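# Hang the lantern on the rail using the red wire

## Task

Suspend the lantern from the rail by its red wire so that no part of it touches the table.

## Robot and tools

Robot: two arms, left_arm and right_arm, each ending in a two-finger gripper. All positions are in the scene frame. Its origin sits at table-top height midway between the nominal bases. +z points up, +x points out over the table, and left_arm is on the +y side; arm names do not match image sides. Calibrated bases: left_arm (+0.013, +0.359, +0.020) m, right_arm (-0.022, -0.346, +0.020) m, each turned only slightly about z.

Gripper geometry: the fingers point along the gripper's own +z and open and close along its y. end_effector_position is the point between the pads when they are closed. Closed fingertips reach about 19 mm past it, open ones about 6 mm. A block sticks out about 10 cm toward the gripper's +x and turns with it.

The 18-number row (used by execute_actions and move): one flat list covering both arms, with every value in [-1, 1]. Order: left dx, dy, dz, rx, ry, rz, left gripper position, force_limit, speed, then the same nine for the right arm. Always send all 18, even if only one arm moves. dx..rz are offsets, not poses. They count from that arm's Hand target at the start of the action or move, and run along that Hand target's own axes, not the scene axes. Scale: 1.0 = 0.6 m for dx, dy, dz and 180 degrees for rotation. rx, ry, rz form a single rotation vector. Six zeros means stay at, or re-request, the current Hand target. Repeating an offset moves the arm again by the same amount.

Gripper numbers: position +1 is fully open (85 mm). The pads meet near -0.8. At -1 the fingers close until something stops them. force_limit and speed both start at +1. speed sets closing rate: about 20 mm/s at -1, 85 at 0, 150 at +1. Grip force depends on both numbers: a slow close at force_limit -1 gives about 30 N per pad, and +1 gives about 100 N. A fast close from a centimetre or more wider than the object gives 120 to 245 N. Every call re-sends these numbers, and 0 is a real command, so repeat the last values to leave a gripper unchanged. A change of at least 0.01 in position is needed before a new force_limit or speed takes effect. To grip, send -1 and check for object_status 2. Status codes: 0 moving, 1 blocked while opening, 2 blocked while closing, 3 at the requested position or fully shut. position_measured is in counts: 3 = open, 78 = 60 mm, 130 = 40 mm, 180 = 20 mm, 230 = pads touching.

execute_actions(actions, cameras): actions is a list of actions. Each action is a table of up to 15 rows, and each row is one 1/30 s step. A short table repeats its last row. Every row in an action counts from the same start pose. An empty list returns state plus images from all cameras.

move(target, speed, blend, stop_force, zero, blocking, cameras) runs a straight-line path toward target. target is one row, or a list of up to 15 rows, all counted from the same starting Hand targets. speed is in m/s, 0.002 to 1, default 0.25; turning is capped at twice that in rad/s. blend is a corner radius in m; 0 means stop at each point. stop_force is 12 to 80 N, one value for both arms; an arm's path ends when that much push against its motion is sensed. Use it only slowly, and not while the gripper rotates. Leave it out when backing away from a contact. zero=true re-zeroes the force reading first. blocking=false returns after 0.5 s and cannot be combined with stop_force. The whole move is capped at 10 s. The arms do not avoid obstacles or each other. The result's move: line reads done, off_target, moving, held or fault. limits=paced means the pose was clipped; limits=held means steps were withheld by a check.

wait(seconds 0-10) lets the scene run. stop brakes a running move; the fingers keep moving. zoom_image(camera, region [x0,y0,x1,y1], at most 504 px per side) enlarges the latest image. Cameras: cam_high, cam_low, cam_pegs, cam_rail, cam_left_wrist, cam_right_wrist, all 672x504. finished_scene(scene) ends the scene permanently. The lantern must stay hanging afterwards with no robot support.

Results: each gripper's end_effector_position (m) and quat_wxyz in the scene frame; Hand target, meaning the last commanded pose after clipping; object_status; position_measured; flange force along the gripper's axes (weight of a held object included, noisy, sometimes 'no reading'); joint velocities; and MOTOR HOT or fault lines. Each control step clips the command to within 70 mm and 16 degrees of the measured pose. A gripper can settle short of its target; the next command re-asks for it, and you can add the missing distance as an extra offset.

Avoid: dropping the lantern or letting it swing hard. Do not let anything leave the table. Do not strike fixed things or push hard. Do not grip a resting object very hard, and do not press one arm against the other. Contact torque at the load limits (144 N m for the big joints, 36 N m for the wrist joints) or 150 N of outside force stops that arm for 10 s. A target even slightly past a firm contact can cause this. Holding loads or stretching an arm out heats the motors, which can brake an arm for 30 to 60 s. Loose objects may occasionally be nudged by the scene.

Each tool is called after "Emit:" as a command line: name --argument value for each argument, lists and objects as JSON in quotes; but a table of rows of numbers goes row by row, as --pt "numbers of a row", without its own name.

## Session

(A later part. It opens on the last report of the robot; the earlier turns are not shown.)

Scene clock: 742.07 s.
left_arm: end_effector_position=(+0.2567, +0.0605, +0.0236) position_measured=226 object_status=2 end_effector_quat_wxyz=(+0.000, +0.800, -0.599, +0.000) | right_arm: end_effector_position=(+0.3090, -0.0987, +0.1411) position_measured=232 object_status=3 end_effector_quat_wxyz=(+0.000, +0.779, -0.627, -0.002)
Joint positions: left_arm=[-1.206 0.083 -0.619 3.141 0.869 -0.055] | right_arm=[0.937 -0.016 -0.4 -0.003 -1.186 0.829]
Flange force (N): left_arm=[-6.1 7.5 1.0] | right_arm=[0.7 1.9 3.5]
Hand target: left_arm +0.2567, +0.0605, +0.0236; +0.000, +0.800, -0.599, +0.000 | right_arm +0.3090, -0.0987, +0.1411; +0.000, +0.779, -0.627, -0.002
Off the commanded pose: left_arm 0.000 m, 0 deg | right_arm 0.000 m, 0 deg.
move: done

Emit:
move --pt "0 0 0 0 0 0 -1 0 -1 0 0 0 0 -0.111 0 -1 -0.5 0" --pt "0 0 0 0 0 0 -1 0 -1 -0.0245 -0.018 0.15 0 -0.111 0 -1 -0.5 0" --pt "0 0 0 0 0 0 -1 0 -1 -0.0245 -0.018 0.192 0 -0.111 0 -1 -0.5 0" --speed '[0.15,0.15,0.05]' --cameras '["cam_pegs","cam_low","cam_right_wrist"]'

Emit:
zoom_image --camera "cam_pegs" --region '[220, 180, 440, 300]'

Scene clock: 749.87 s.
left_arm: end_effector_position=(+0.2567, +0.0605, +0.0236) position_measured=226 object_status=2 end_effector_quat_wxyz=(+0.000, +0.800, -0.599, +0.000) | right_arm: end_effector_position=(+0.3162, -0.0818, +0.0259) position_measured=232 object_status=3 end_effector_quat_wxyz=(-0.109, +0.767, -0.617, -0.137)
Joint positions: left_arm=[-1.206 0.083 -0.619 3.141 0.869 -0.055] | right_arm=[0.697 0.138 -0.478 -0.423 -0.828 1.337]
Flange force (N): left_arm=[-5.8 7.5 0.7] | right_arm=[0.7 2.7 1.2]
Hand target: left_arm +0.2567, +0.0605, +0.0236; +0.000, +0.800, -0.599, +0.000 | right_arm +0.3162, -0.0818, +0.0259; -0.109, +0.767, -0.617, -0.137
Off the commanded pose: left_arm 0.000 m, 0 deg | right_arm 0.000 m, 0 deg.
move: done
camera_calibration:
cam_right_wrist: T_world_to_cam=[[-0.969674, -0.243658, 0.0190752, 0.296043], [-0.173681, 0.741893, 0.647634, 0.113869], [-0.171953, 0.624681, -0.761713, 0.259498], [0, 0, 0, 1]] pos_world=[0.351463, -0.174449, 0.11827]
Images, in order (width x height): cam_low 672x504, cam_pegs 672x504, cam_right_wrist 672x504.

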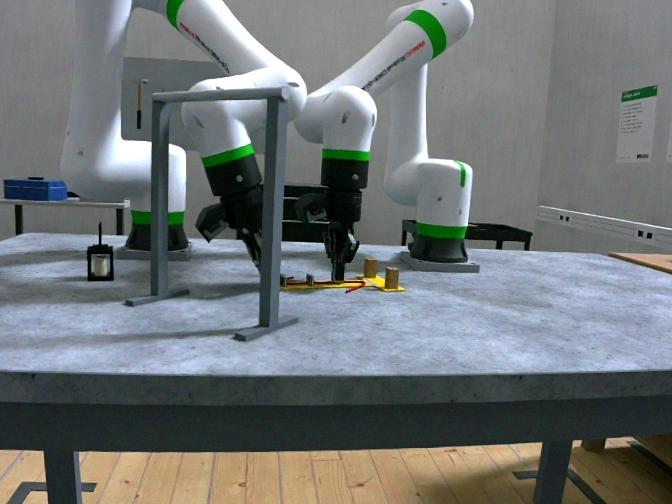

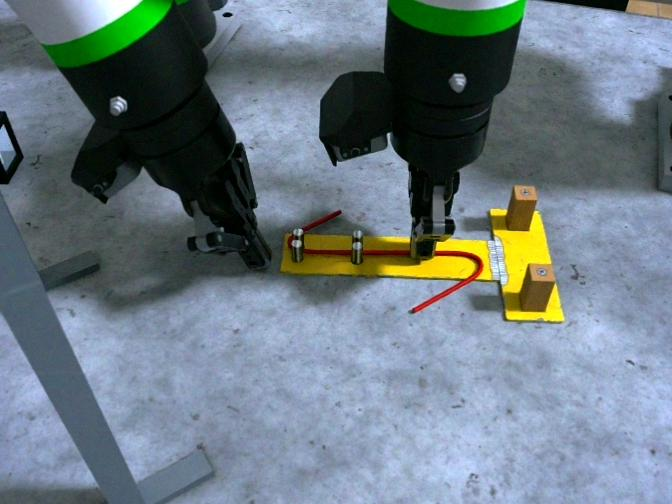

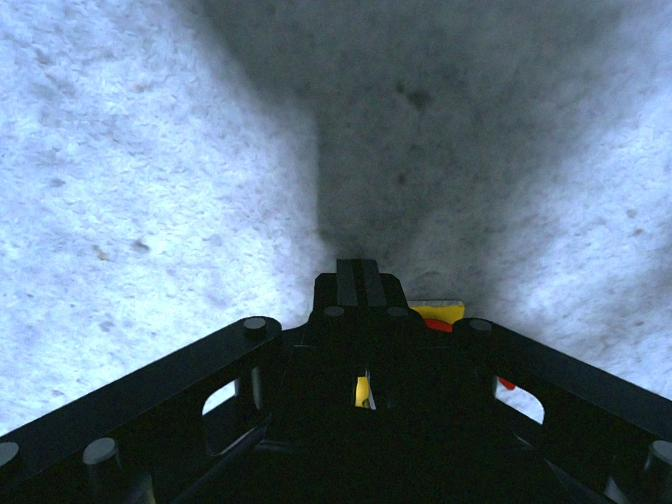

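Scaled by 2.291 from the camera's 672x504 image, which has a finer 960x720 frame.

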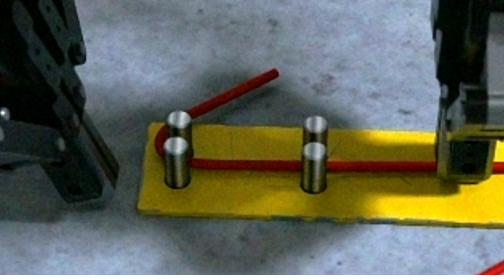

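Emit:
move --pt "0.037 0 0 0 0 0 -1 0 -1 0 0 0 0 0 0 -1 -0.5 0" --speed 0.03 --cameras '["cam_pegs"]'

Emit:
zoom_image --camera "cam_pegs" --region '[220, 180, 440, 300]'

Scene clock: 754.63 s.
left_arm: end_effector_position=(+0.2630, +0.0392, +0.0236) position_measured=226 object_status=2 end_effector_quat_wxyz=(+0.000, +0.800, -0.599, +0.000) | right_arm: end_effector_position=(+0.3162, -0.0818, +0.0259) position_measured=232 object_status=3 end_effector_quat_wxyz=(-0.109, +0.767, -0.617, -0.137)
Joint positions: left_arm=[-1.209 0.132 -0.563 3.141 0.875 -0.052] | right_arm=[0.697 0.138 -0.478 -0.423 -0.828 1.337]
Flange force (N): left_arm=[-6.3 7.3 0.6] | right_arm=[0.7 1.9 2.4]
Hand target: left_arm +0.2630, +0.0392, +0.0236; +0.000, +0.800, -0.599, +0.000 | right_arm +0.3162, -0.0818, +0.0259; -0.109, +0.767, -0.617, -0.137
Off the commanded pose: left_arm 0.000 m, 0 deg | right_arm 0.000 m, 0 deg.
move: done
Images, in order (width x height): cam_pegs 672x504.

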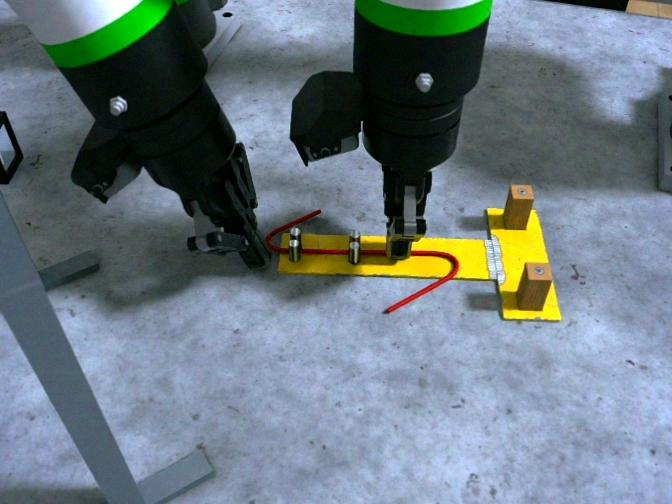

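Scaled by 2.291 from the camera's 672x504 image, which has a finer 960x720 frame.

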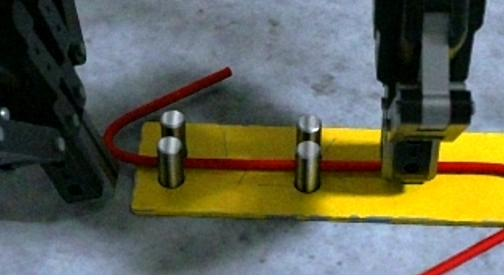

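Freed. Lift, then right up and away.

Emit:
move --pt "-0.003 0 -0.1 0 0 0 -1 0 -1 0 0 0 0 0 0 -1 -0.5 0" --speed 0.05

Emit:
move --pt "-0.003 0 -0.25 0 0 0 -1 0 -1 0.1 0 -0.25 0 0 0 -1 -0.5 0" --speed 0.15 --cameras '["cam_pegs","cam_low","cam_right_wrist","cam_rail"]'

Scene clock: 759.70 s.
left_arm: end_effector_position=(+0.2625, +0.0409, +0.0836) position_measured=226 object_status=2 end_effector_quat_wxyz=(+0.000, +0.800, -0.599, +0.000) | right_arm: end_effector_position=(+0.3162, -0.0818, +0.0259) position_measured=232 object_status=3 end_effector_quat_wxyz=(-0.109, +0.767, -0.617, -0.137)
Joint positions: left_arm=[-1.209 0.03 -0.504 3.141 1.036 -0.052] | right_arm=[0.697 0.138 -0.478 -0.423 -0.828 1.337]
Flange force (N): left_arm=[-4.6 7.1 2.4] | right_arm=[0.8 1.4 2.1]
Hand target: left_arm +0.2625, +0.0409, +0.0836; +0.000, +0.800, -0.599, +0.000 | right_arm +0.3162, -0.0818, +0.0259; -0.109, +0.767, -0.617, -0.137
Off the commanded pose: left_arm 0.000 m, 0 deg | right_arm 0.000 m, 0 deg.
move: done

Scene clock: 760.90 s.
left_arm: end_effector_position=(+0.2621, +0.0423, +0.1971) position_measured=226 object_status=2 end_effector_quat_wxyz=(+0.000, +0.800, -0.599, +0.000) | right_arm: end_effector_position=(+0.3284, -0.1421, +0.0967) position_measured=232 object_status=3 end_effector_quat_wxyz=(-0.110, +0.766, -0.618, -0.140)
Joint positions: left_arm=[-1.208 -0.088 -0.333 3.141 1.326 -0.052] | right_arm=[0.547 -0.005 -0.439 -0.39 -1.045 1.395]
Flange force (N): left_arm=[-4.7 6.8 3.7] | right_arm=[0.8 1.9 2.7]
Flange force when the fault began (N): right_arm=[-117.3 61.9 92.9]
Hand target: left_arm +0.2620, +0.0423, +0.1971; +0.000, +0.800, -0.599, +0.000 (not the last commanded pose) | right_arm +0.3284, -0.1421, +0.0967; -0.110, +0.766, -0.618, -0.140 (not the last commanded pose)
Tool commands: left_gripper/position=-1.0 left_gripper/force_limit=+0.0 left_gripper/speed=-1.0 right_gripper/position=-1.0 right_gripper/force_limit=-0.498039 right_gripper/speed=+0.003922
Off the commanded pose: left_arm 0.037 m, 0 deg | right_arm 0.068 m, 0 deg.
FORCE FAULT: contact force on the right arm reached its limit, and that arm stopped. The contact can be on any part of that arm, not only on its tool. That arm's remaining commands of this call were not run. That arm is still stopped at the end of this call. That arm stays stopped for about 10 more seconds. Until then a move that you send moves the other arm only, and its call returns only when the move has ended. Once the stop has ended, the next robot result says so. If the stop ends while you think or write, that arm runs what you send next, counted from a new Hand target: where the arm stands when the stop ends. While its stop runs, that arm takes no new command, but its gripper still runs the gripper command that each later call begins with. Until it ends, the stop uses up actions while you think or wait. An arm that is not stopped still takes commands.
move: fault (right_arm), off_target (left_arm; braked at the fault stop of right_arm)
camera_calibration:
cam_right_wrist: T_world_to_cam=[[-0.970553, -0.239969, 0.0210327, 0.292525], [-0.168577, 0.73898, 0.652296, 0.112397], [-0.172073, 0.629542, -0.757672, 0.353486], [0, 0, 0, 1]] pos_world=[0.363684, -0.235397, 0.188357]
Images, in order (width x height): cam_low 672x504, cam_pegs 672x504, cam_rail 672x504, cam_right_wrist 672x504.

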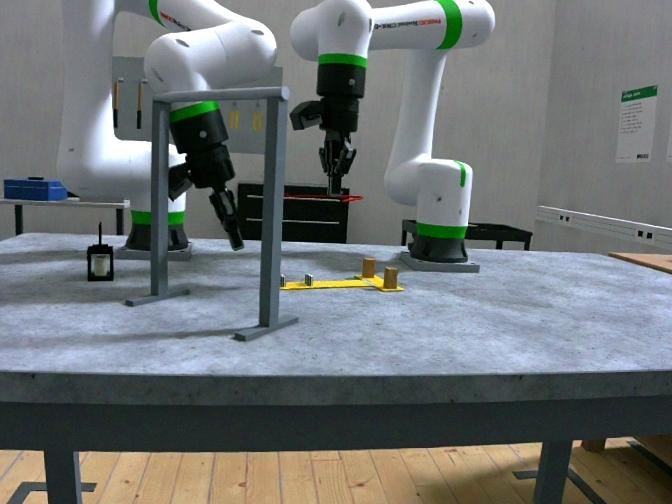

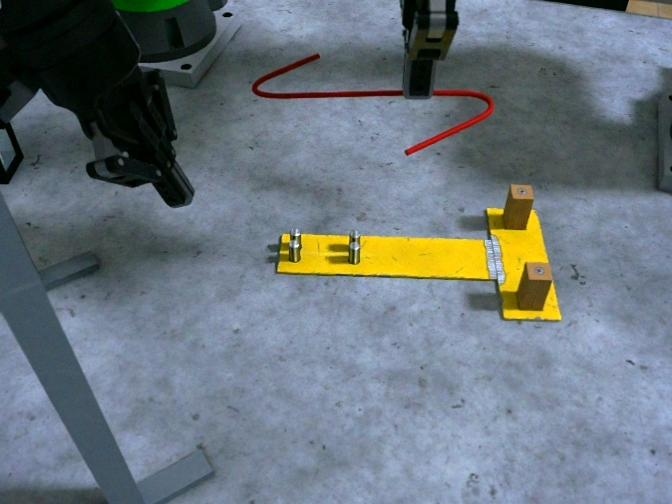

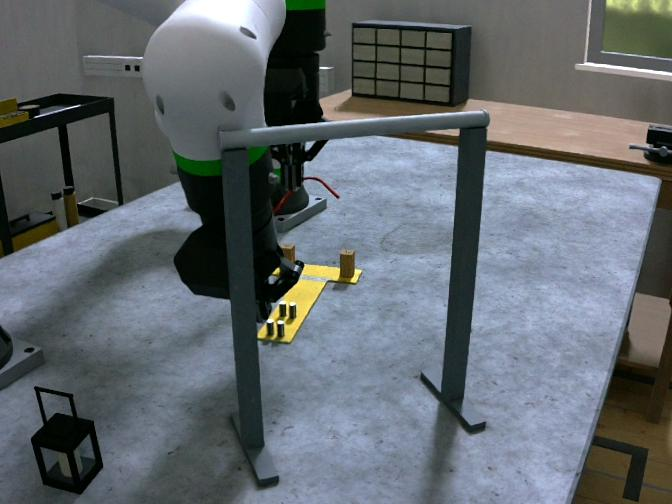

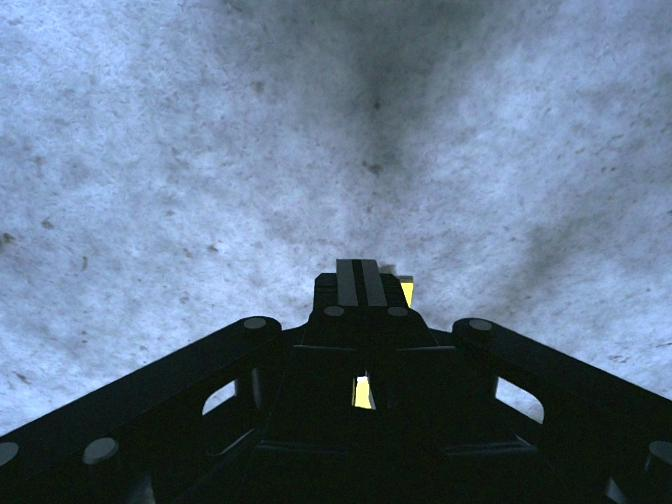

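Emit:
wait --seconds 10

Emit:
wait --seconds 1

Scene clock: 775.10 s.
left_arm: end_effector_position=(+0.2620, +0.0423, +0.1971) position_measured=226 object_status=2 end_effector_quat_wxyz=(+0.000, +0.800, -0.599, +0.000) | right_arm: end_effector_position=(+0.3284, -0.1421, +0.0967) position_measured=232 object_status=3 end_effector_quat_wxyz=(-0.110, +0.766, -0.618, -0.140)
Joint positions: left_arm=[-1.209 -0.088 -0.333 3.141 1.326 -0.052] | right_arm=[0.547 -0.005 -0.439 -0.39 -1.045 1.395]
Flange force (N): left_arm=[-4.6 7.0 3.6] | right_arm=[1.1 2.4 2.6]
Hand target: left_arm +0.2620, +0.0423, +0.1971; +0.000, +0.800, -0.599, +0.000 (not the last commanded pose) | right_arm +0.3284, -0.1421, +0.0967; -0.110, +0.766, -0.618, -0.140 (not the last commanded pose)
Tool commands: left_gripper/position=-1.0 left_gripper/force_limit=+0.0 left_gripper/speed=-1.0 right_gripper/position=-1.0 right_gripper/force_limit=-0.498039 right_gripper/speed=+0.003922
Off the commanded pose: left_arm 0.037 m, 0 deg | right_arm 0.068 m, 0 deg.
FORCE FAULT, CONTINUED: the right arm's stop, for the force fault that an earlier result reported, is over. The rest of the stop counts as 19 of the actions that you can send in this scene. During its stop the right arm's controller moved it back a little. That arm's target is now where it stood when the stop ended, not its last command. That arm accepts commands again.
wait: 10.00 s; at rest from the start

Scene clock: 776.10 s.
left_arm: end_effector_position=(+0.2620, +0.0423, +0.1971) position_measured=226 object_status=2 end_effector_quat_wxyz=(+0.000, +0.800, -0.599, +0.000) | right_arm: end_effector_position=(+0.3284, -0.1421, +0.0967) position_measured=232 object_status=3 end_effector_quat_wxyz=(-0.110, +0.766, -0.618, -0.140)
Joint positions: left_arm=[-1.209 -0.088 -0.333 3.141 1.326 -0.052] | right_arm=[0.547 -0.005 -0.439 -0.39 -1.045 1.395]
Flange force (N): left_arm=[-3.6 6.3 3.7] | right_arm=[1.0 2.1 2.8]
Hand target: left_arm +0.2620, +0.0423, +0.1971; +0.000, +0.800, -0.599, +0.000 (not the last commanded pose) | right_arm +0.3284, -0.1421, +0.0967; -0.110, +0.766, -0.618, -0.140 (not the last commanded pose)
Tool commands: left_gripper/position=-1.0 left_gripper/force_limit=+0.0 left_gripper/speed=-1.0 right_gripper/position=-1.0 right_gripper/force_limit=-0.498039 right_gripper/speed=+0.003922
Off the commanded pose: left_arm 0.037 m, 0 deg | right_arm 0.068 m, 0 deg.
wait: 1.00 s; at rest by 0.17 s

Emit:
move --pt "0 0 0 0 0 0 -1 0 -1 -0.121 0.1375 -0.346 0 0 0 -1 -0.5 0" --pt "0.067 -0.098 -0.222 0 0.25 0 -1 0 -1 -0.121 0.1375 -0.346 0.253 -0.133 0.175 -1 -0.5 0" --pt "0.067 -0.098 -0.222 0 0.5 0 -1 0 -1 -0.121 0.1375 -0.346 0.507 -0.266 0.350 -1 -0.5 0" --speed 0.3 --cameras '["all"]'

Scene clock: 811.23 s.
left_arm: end_effector_position=(+0.3297, +0.0188, +0.3307) position_measured=226 object_status=2 end_effector_quat_wxyz=(+0.380, +0.599, -0.389, +0.588) | right_arm: end_effector_position=(+0.2491, -0.1627, +0.3175) position_measured=232 object_status=3 end_effector_quat_wxyz=(+0.679, +0.068, +0.728, -0.067)
Joint positions: left_arm=[-0.93 -0.574 -1.187 2.802 -0.619 0.274] | right_arm=[1.964 -0.318 -1.185 1.042 -1.891 -2.542]
Flange force (N): no reading
Hand target: left_arm +0.3297, +0.0203, +0.3303; +0.424, +0.566, -0.424, +0.566 | right_arm +0.2496, -0.1639, +0.3169; +0.707, +0.023, +0.706, -0.023
Off the commanded pose: left_arm 0.001 m, 8 deg | right_arm 0.001 m, 8 deg.
joint sent to its limit (left arm) — joint 3 (elbow), lower limit, where the elbow is as bent as it goes. The joint targets are off in orientation, not in position.
joint sent to its limit (right arm) — joint 3 (elbow), lower limit, where the elbow is as bent as it goes. The joint targets are off in orientation, not in position.
move: off_target (left_arm, right_arm); limits=paced
camera_calibration:
cam_left_wrist: T_world_to_cam=[[-0.921672, -0.387797, -0.0115536, 0.318579], [-0.135333, 0.349269, -0.927198, 0.359639], [0.3636, -0.853009, -0.374394, 0.148284], [0, 0, 0, 1]] pos_world=[0.288381, 0.124421, 0.392654]
cam_right_wrist: T_world_to_cam=[[0.161628, 0.986534, -0.0250495, 0.138102], [-0.2715, 0.0688561, 0.959972, -0.210849], [0.94877, -0.148358, 0.278973, -0.214789], [0, 0, 0, 1]] pos_world=[0.124219, -0.15359, 0.265789]

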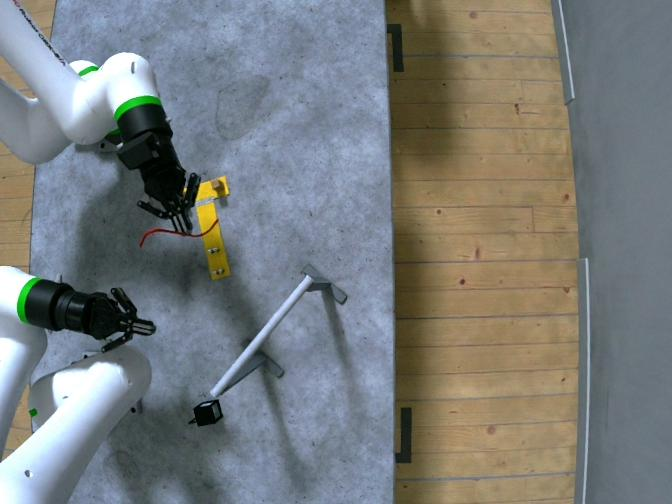

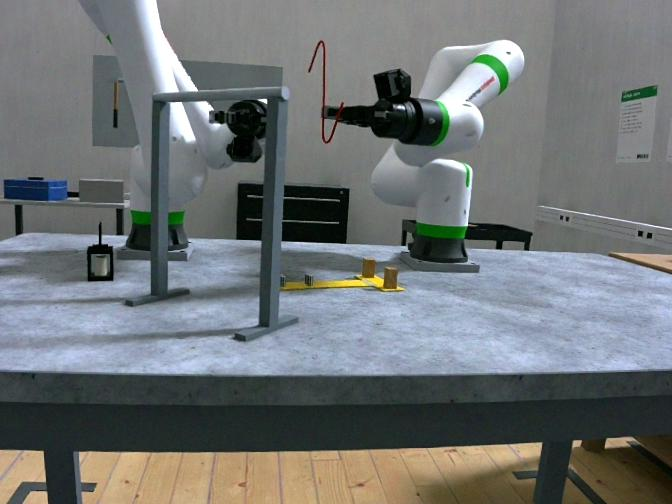

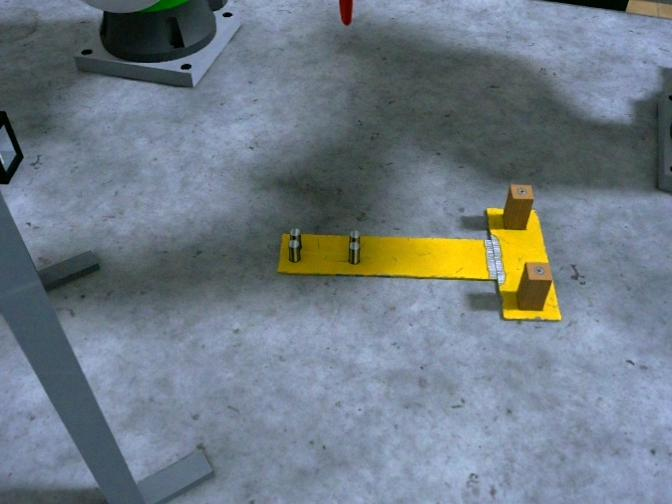

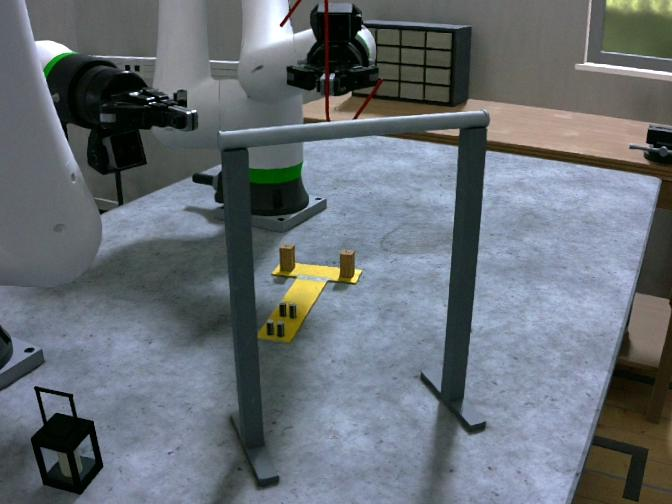

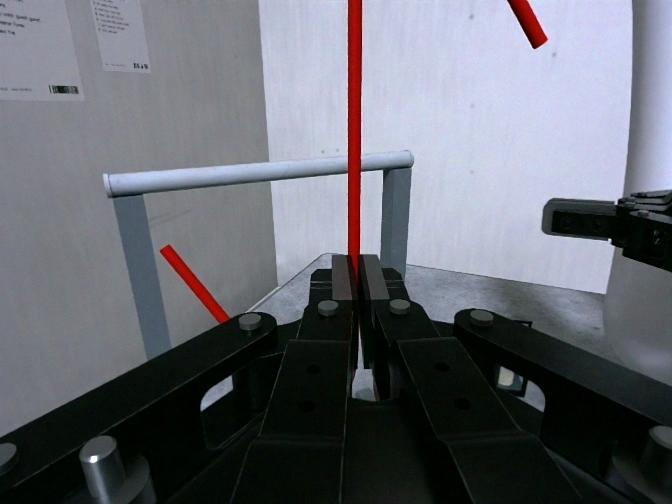

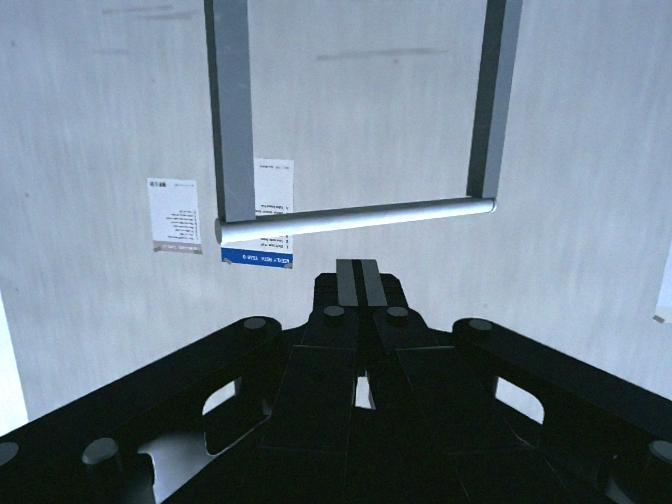

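Emit:
move --target '[0.05,-0.061,0.0875,0,0,0,-1,0,-1,0.08,0.05,0,0,0,0,-0.27,-0.5,0]' --speed 0.15

Emit:
move --target '[0,0,0,0,0,0,-1,0,-1,-0.218,0.2,0.018,0,0,0,-0.27,-0.5,0]' --speed 0.15 --cameras '["all"]'

Scene clock: 824.93 s.
left_arm: end_effector_position=(+0.3796, -0.0198, +0.3603) position_measured=226 object_status=2 end_effector_quat_wxyz=(+0.424, +0.566, -0.424, +0.566) | right_arm: end_effector_position=(+0.2512, -0.1327, +0.2692) position_measured=163 object_status=3 end_effector_quat_wxyz=(+0.693, +0.062, +0.715, -0.062)
Joint positions: left_arm=[-0.543 -0.221 -1.037 2.266 -1.029 0.554] | right_arm=[1.912 -0.073 -1.185 1.065 -1.772 -2.741]
Flange force (N): left_arm=[-3.3 10.5 3.6] | right_arm=no reading
Hand target: left_arm +0.3796, -0.0198, +0.3603; +0.424, +0.566, -0.424, +0.566 | right_arm +0.2516, -0.1340, +0.2688; +0.707, +0.023, +0.706, -0.023
Off the commanded pose: left_arm 0.000 m, 0 deg | right_arm 0.001 m, 7 deg.
joint sent to its limit (right arm) — joint 3 (elbow), lower limit, where the elbow is as bent as it goes. The joint targets are off in orientation, not in position.
move: off_target (right_arm)

Scene clock: 826.50 s.
left_arm: end_effector_position=(+0.3796, -0.0198, +0.3603) position_measured=226 object_status=2 end_effector_quat_wxyz=(+0.424, +0.566, -0.424, +0.566) | right_arm: end_effector_position=(+0.2700, -0.0148, +0.3995) position_measured=163 object_status=3 end_effector_quat_wxyz=(+0.707, +0.023, +0.706, -0.023)
Joint positions: left_arm=[-0.543 -0.221 -1.037 2.266 -1.029 0.554] | right_arm=[1.648 -0.106 -0.894 1.454 -1.688 -2.364]
Flange force (N): left_arm=[-3.8 9.6 4.2] | right_arm=[2.8 -2.1 0.0]
Hand target: left_arm +0.3796, -0.0198, +0.3603; +0.424, +0.566, -0.424, +0.566 | right_arm +0.2700, -0.0148, +0.3995; +0.707, +0.023, +0.706, -0.023
Off the commanded pose: left_arm 0.000 m, 0 deg | right_arm 0.000 m, 0 deg.
move: done
camera_calibration:
cam_left_wrist: T_world_to_cam=[[-0.965608, -0.259792, -0.0104455, 0.368704], [-0.0827109, 0.345015, -0.934946, 0.389974], [0.246496, -0.901927, -0.354637, 0.144638], [0, 0, 0, 1]] pos_world=[0.352626, 0.0916929, 0.41975]
cam_right_wrist: T_world_to_cam=[[0.0385142, 0.999, -0.022719, 0.0233874], [-0.345364, 0.0346427, 0.937829, -0.265884], [0.937678, -0.0282734, 0.346353, -0.257703], [0, 0, 0, 1]] pos_world=[0.148915, -0.0214393, 0.339141]

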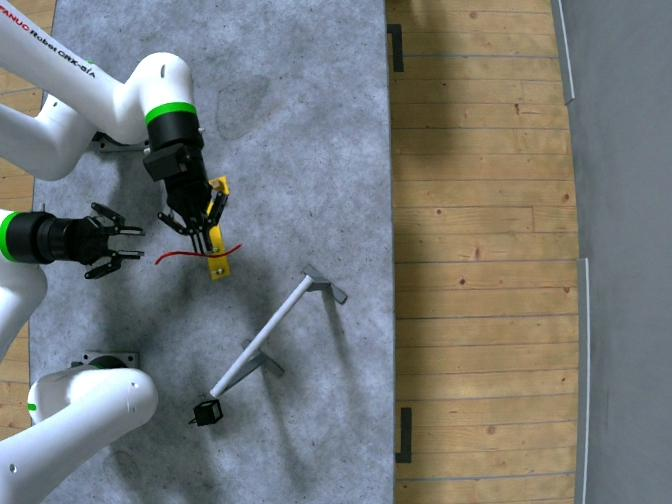

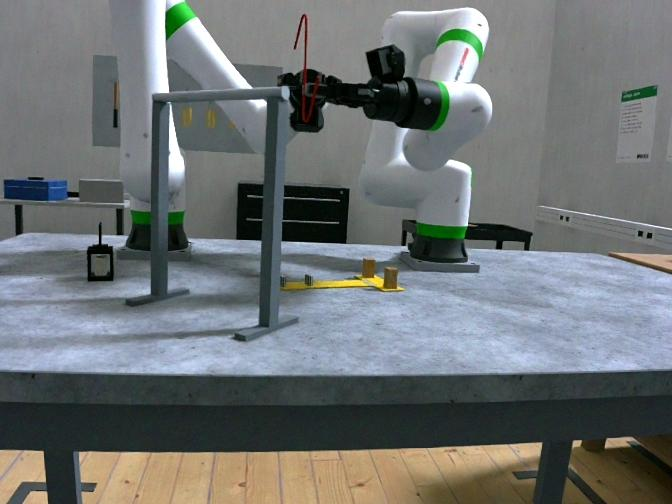

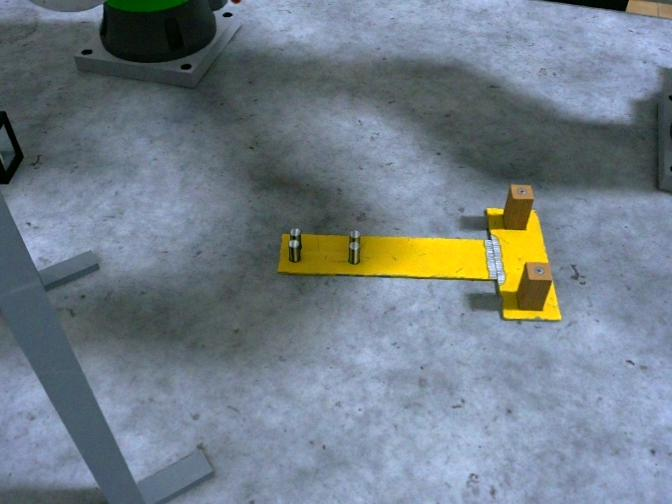

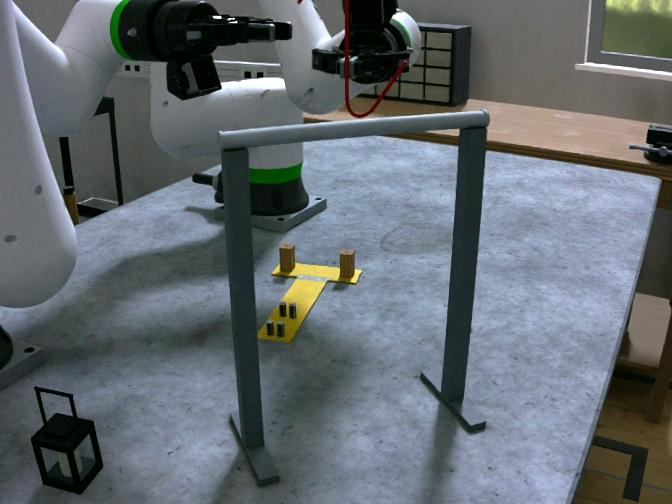

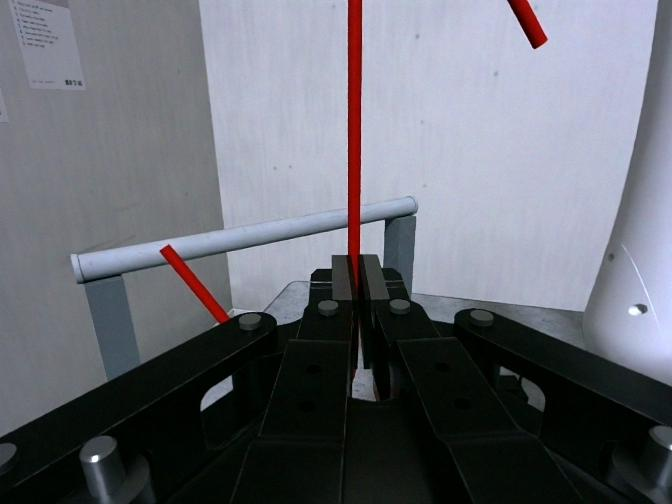

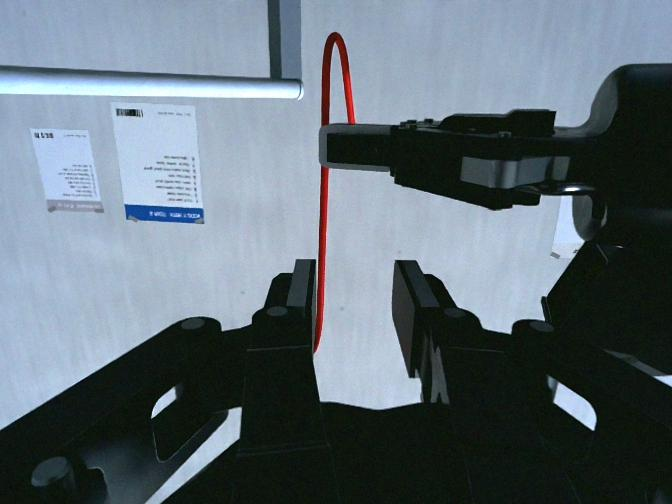

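Emit:
move --pt "0 0 0 0 0 0 -1 0 -1 0 -0.0233 0 0 0 0 -0.27 -0.5 0" --pt "0 0 0 0 0 0 -1 0 -1 0 -0.0233 0.12 0 0 0 -0.27 -0.5 0" --speed 0.08 --cameras '["cam_high","cam_low","cam_rail","cam_right_wrist"]'

Scene clock: 842.13 s.
left_arm: end_effector_position=(+0.3796, -0.0198, +0.3603) position_measured=226 object_status=2 end_effector_quat_wxyz=(+0.424, +0.566, -0.424, +0.566) | right_arm: end_effector_position=(+0.3410, -0.0334, +0.3996) position_measured=163 object_status=3 end_effector_quat_wxyz=(+0.707, +0.023, +0.706, -0.023)
Joint positions: left_arm=[-0.543 -0.221 -1.037 2.266 -1.029 0.554] | right_arm=[1.363 -0.147 -0.929 1.656 -1.487 -2.356]
Flange force (N): left_arm=[-3.5 10.5 4.2] | right_arm=[3.0 -1.5 -0.3]
Hand target: left_arm +0.3796, -0.0198, +0.3603; +0.424, +0.566, -0.424, +0.566 | right_arm +0.3410, -0.0334, +0.3996; +0.707, +0.023, +0.706, -0.023
Off the commanded pose: left_arm 0.000 m, 0 deg | right_arm 0.000 m, 0 deg.
move: done
camera_calibration:
cam_right_wrist: T_world_to_cam=[[0.0384796, 0.999003, -0.0226255, 0.0392129], [-0.34537, 0.034543, 0.937831, -0.240815], [0.937677, -0.0282732, 0.346355, -0.324839], [0, 0, 0, 1]] pos_world=[0.219915, -0.0400396, 0.339241]
Images, in order (width x height): cam_high 672x504, cam_low 672x504, cam_rail 672x504, cam_right_wrist 672x504.

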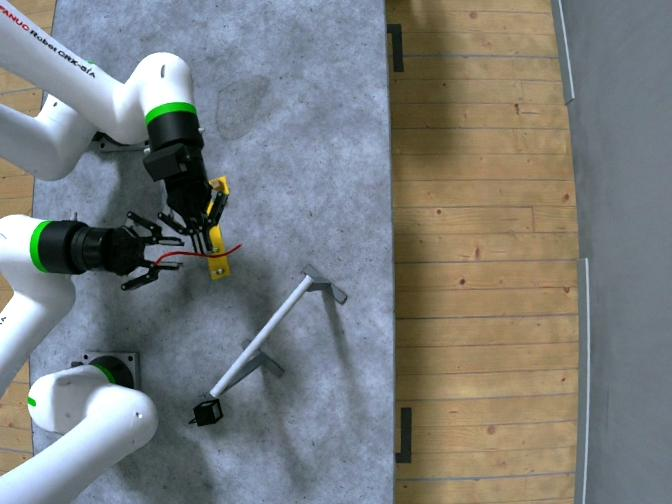

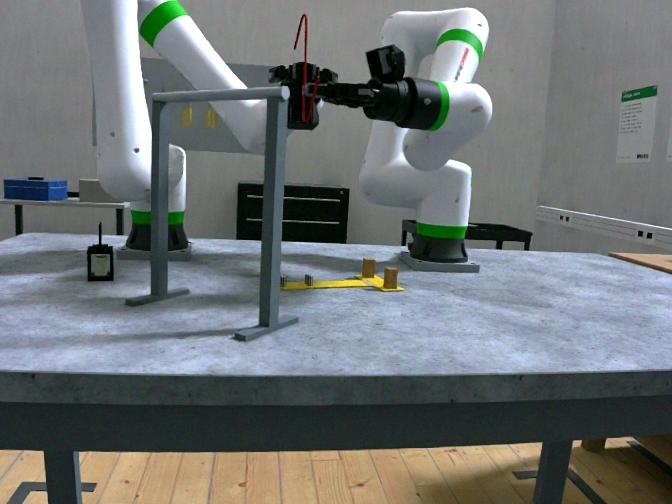

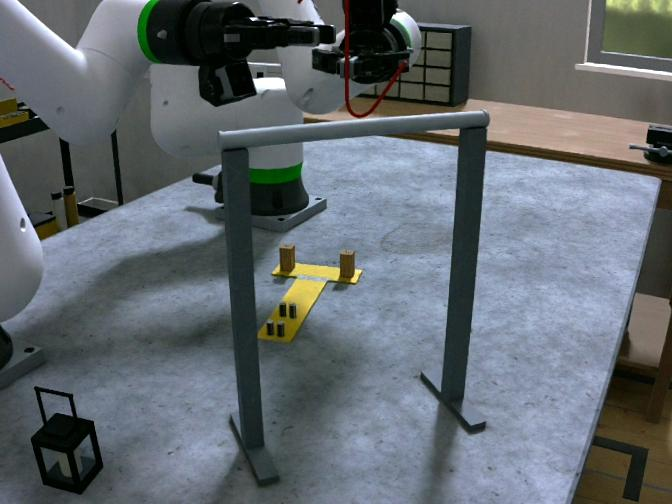

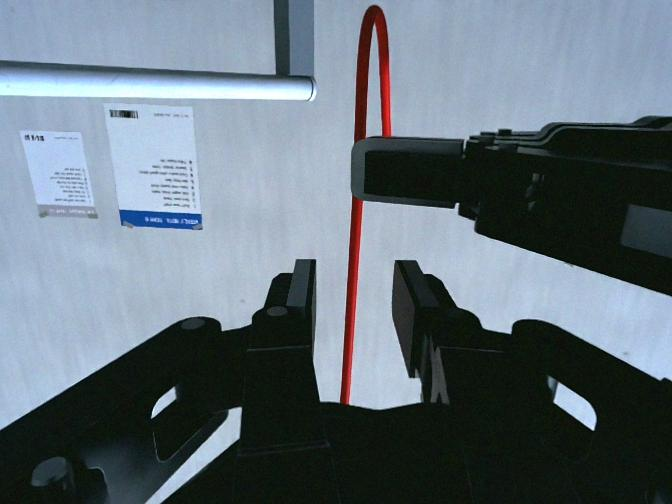

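Emit:
move --target '[0,0,0,0,0,0,-1,0,-1,0,0,0.0717,0,0,0,-0.27,-0.5,0]' --speed 0.05 --cameras '["cam_low","cam_rail","cam_right_wrist"]'

Emit:
zoom_image --camera "cam_low" --region '[260, 0, 400, 150]'

Scene clock: 848.47 s.
left_arm: end_effector_position=(+0.3796, -0.0198, +0.3603) position_measured=226 object_status=2 end_effector_quat_wxyz=(+0.424, +0.566, -0.424, +0.566) | right_arm: end_effector_position=(+0.3839, -0.0362, +0.3997) position_measured=163 object_status=3 end_effector_quat_wxyz=(+0.707, +0.023, +0.706, -0.023)
Joint positions: left_arm=[-0.543 -0.221 -1.037 2.266 -1.029 0.554] | right_arm=[1.192 -0.13 -0.911 1.779 -1.367 -2.372]
Flange force (N): left_arm=[-3.6 10.4 4.1] | right_arm=[3.1 -1.7 -0.1]
Hand target: left_arm +0.3796, -0.0198, +0.3603; +0.424, +0.566, -0.424, +0.566 | right_arm +0.3839, -0.0362, +0.3997; +0.707, +0.023, +0.706, -0.023
Off the commanded pose: left_arm 0.000 m, 0 deg | right_arm 0.000 m, 0 deg.
move: done
camera_calibration:
cam_right_wrist: T_world_to_cam=[[0.0384796, 0.999003, -0.0226255, 0.0403593], [-0.34537, 0.034543, 0.937831, -0.225902], [0.937677, -0.0282732, 0.346355, -0.365145], [0, 0, 0, 1]] pos_world=[0.262815, -0.0428396, 0.339241]
Images, in order (width x height): cam_low 672x504, cam_rail 672x504, cam_right_wrist 672x504.

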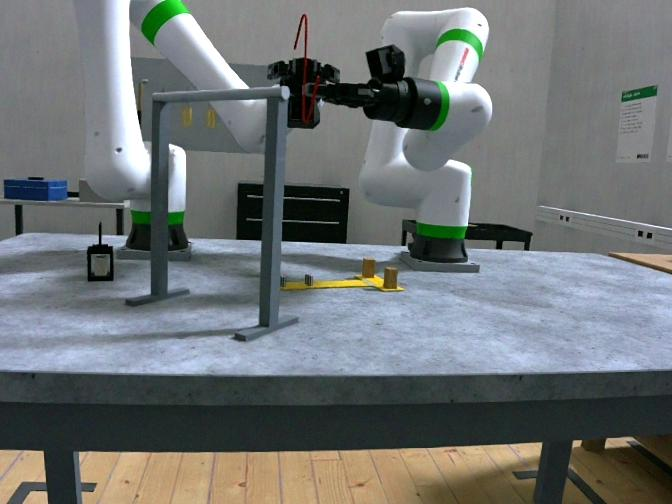

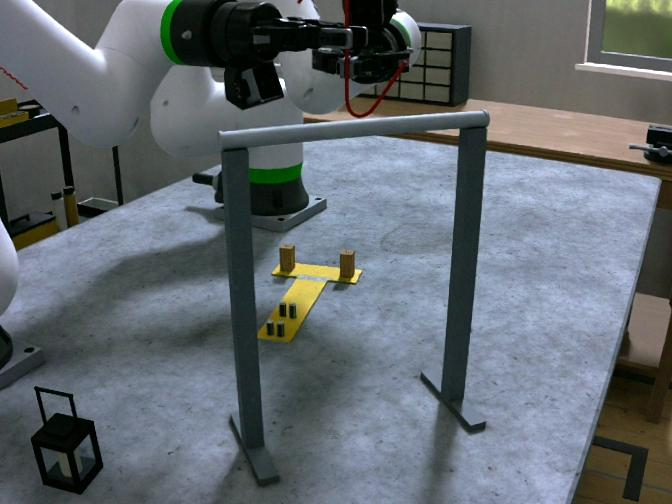

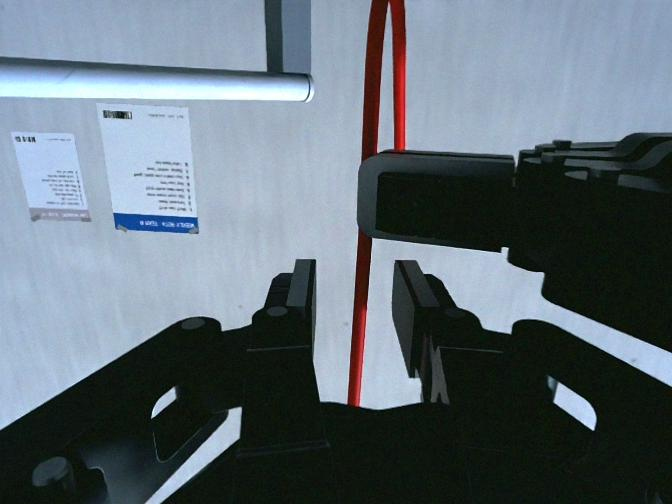

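Scaled by 3.360 from the camera's 672x504 image, which has a finer 960x720 frame.

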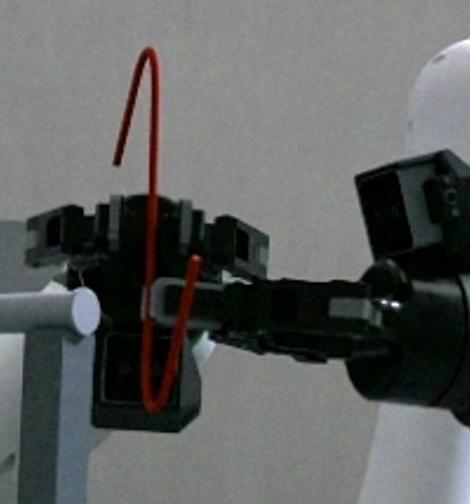

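Emit:
move --target '[0,0,0,0,0,0,-1,0,-1,0,0,0,0,0,0,-1,0.4,-1]' --cameras '["cam_right_wrist","cam_left_wrist"]'

Emit:
wait --seconds 0.7

Scene clock: 852.53 s.
left_arm: end_effector_position=(+0.3796, -0.0198, +0.3603) position_measured=226 object_status=2 end_effector_quat_wxyz=(+0.424, +0.566, -0.424, +0.566) | right_arm: end_effector_position=(+0.3839, -0.0362, +0.3997) position_measured=224 object_status=0 end_effector_quat_wxyz=(+0.707, +0.023, +0.706, -0.023)
Joint positions: left_arm=[-0.543 -0.221 -1.037 2.266 -1.029 0.554] | right_arm=[1.192 -0.13 -0.911 1.779 -1.367 -2.372]
Flange force (N): left_arm=[-3.6 12.2 10.3] | right_arm=[2.7 5.9 -0.6]
Hand target: left_arm +0.3796, -0.0198, +0.3603; +0.424, +0.566, -0.424, +0.566 | right_arm +0.3839, -0.0362, +0.3997; +0.707, +0.023, +0.706, -0.023
Off the commanded pose: left_arm 0.000 m, 0 deg | right_arm 0.000 m, 0 deg.
move: done
camera_calibration:
cam_left_wrist: T_world_to_cam=[[-0.965616, -0.259759, -0.0105346, 0.368741], [-0.0826418, 0.345125, -0.934911, 0.389925], [0.246487, -0.901895, -0.354725, 0.144676], [0, 0, 0, 1]] pos_world=[0.352626, 0.0916931, 0.41975]
cam_right_wrist: T_world_to_cam=[[0.038386, 0.999006, -0.0226603, 0.0402963], [-0.345373, 0.0345433, 0.93783, -0.225904], [0.93768, -0.0281733, 0.346356, -0.365139], [0, 0, 0, 1]] pos_world=[0.262816, -0.04274, 0.339241]
Images, in order (width x height): cam_left_wrist 672x504, cam_right_wrist 672x504.

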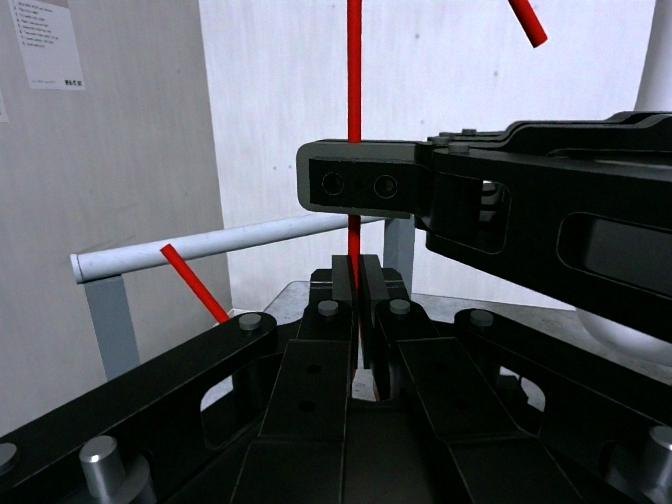

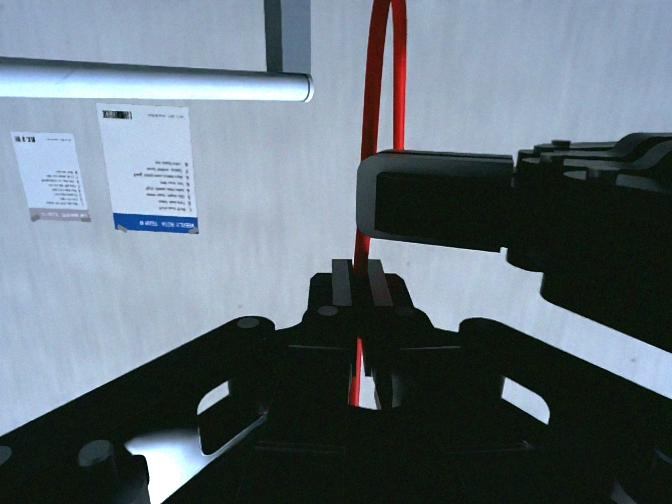

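Scene clock: 853.23 s.
left_arm: end_effector_position=(+0.3796, -0.0198, +0.3603) position_measured=226 object_status=2 end_effector_quat_wxyz=(+0.424, +0.566, -0.424, +0.566) | right_arm: end_effector_position=(+0.3839, -0.0362, +0.3997) position_measured=224 object_status=2 end_effector_quat_wxyz=(+0.707, +0.023, +0.706, -0.023)
Joint positions: left_arm=[-0.543 -0.221 -1.037 2.266 -1.029 0.554] | right_arm=[1.192 -0.13 -0.911 1.779 -1.367 -2.372]
Flange force (N): left_arm=[-4.0 12.4 10.7] | right_arm=[2.6 6.8 -1.0]
Hand target: left_arm +0.3796, -0.0198, +0.3603; +0.424, +0.566, -0.424, +0.566 | right_arm +0.3839, -0.0362, +0.3997; +0.707, +0.023, +0.706, -0.023
Tool commands: left_gripper/position=-1.0 left_gripper/force_limit=+0.0 left_gripper/speed=-1.0 right_gripper/position=-1.0 right_gripper/force_limit=+0.4 right_gripper/speed=-1.0
Off the commanded pose: left_arm 0.000 m, 0 deg | right_arm 0.000 m, 0 deg.
wait: 0.70 s; at rest by 0.17 s


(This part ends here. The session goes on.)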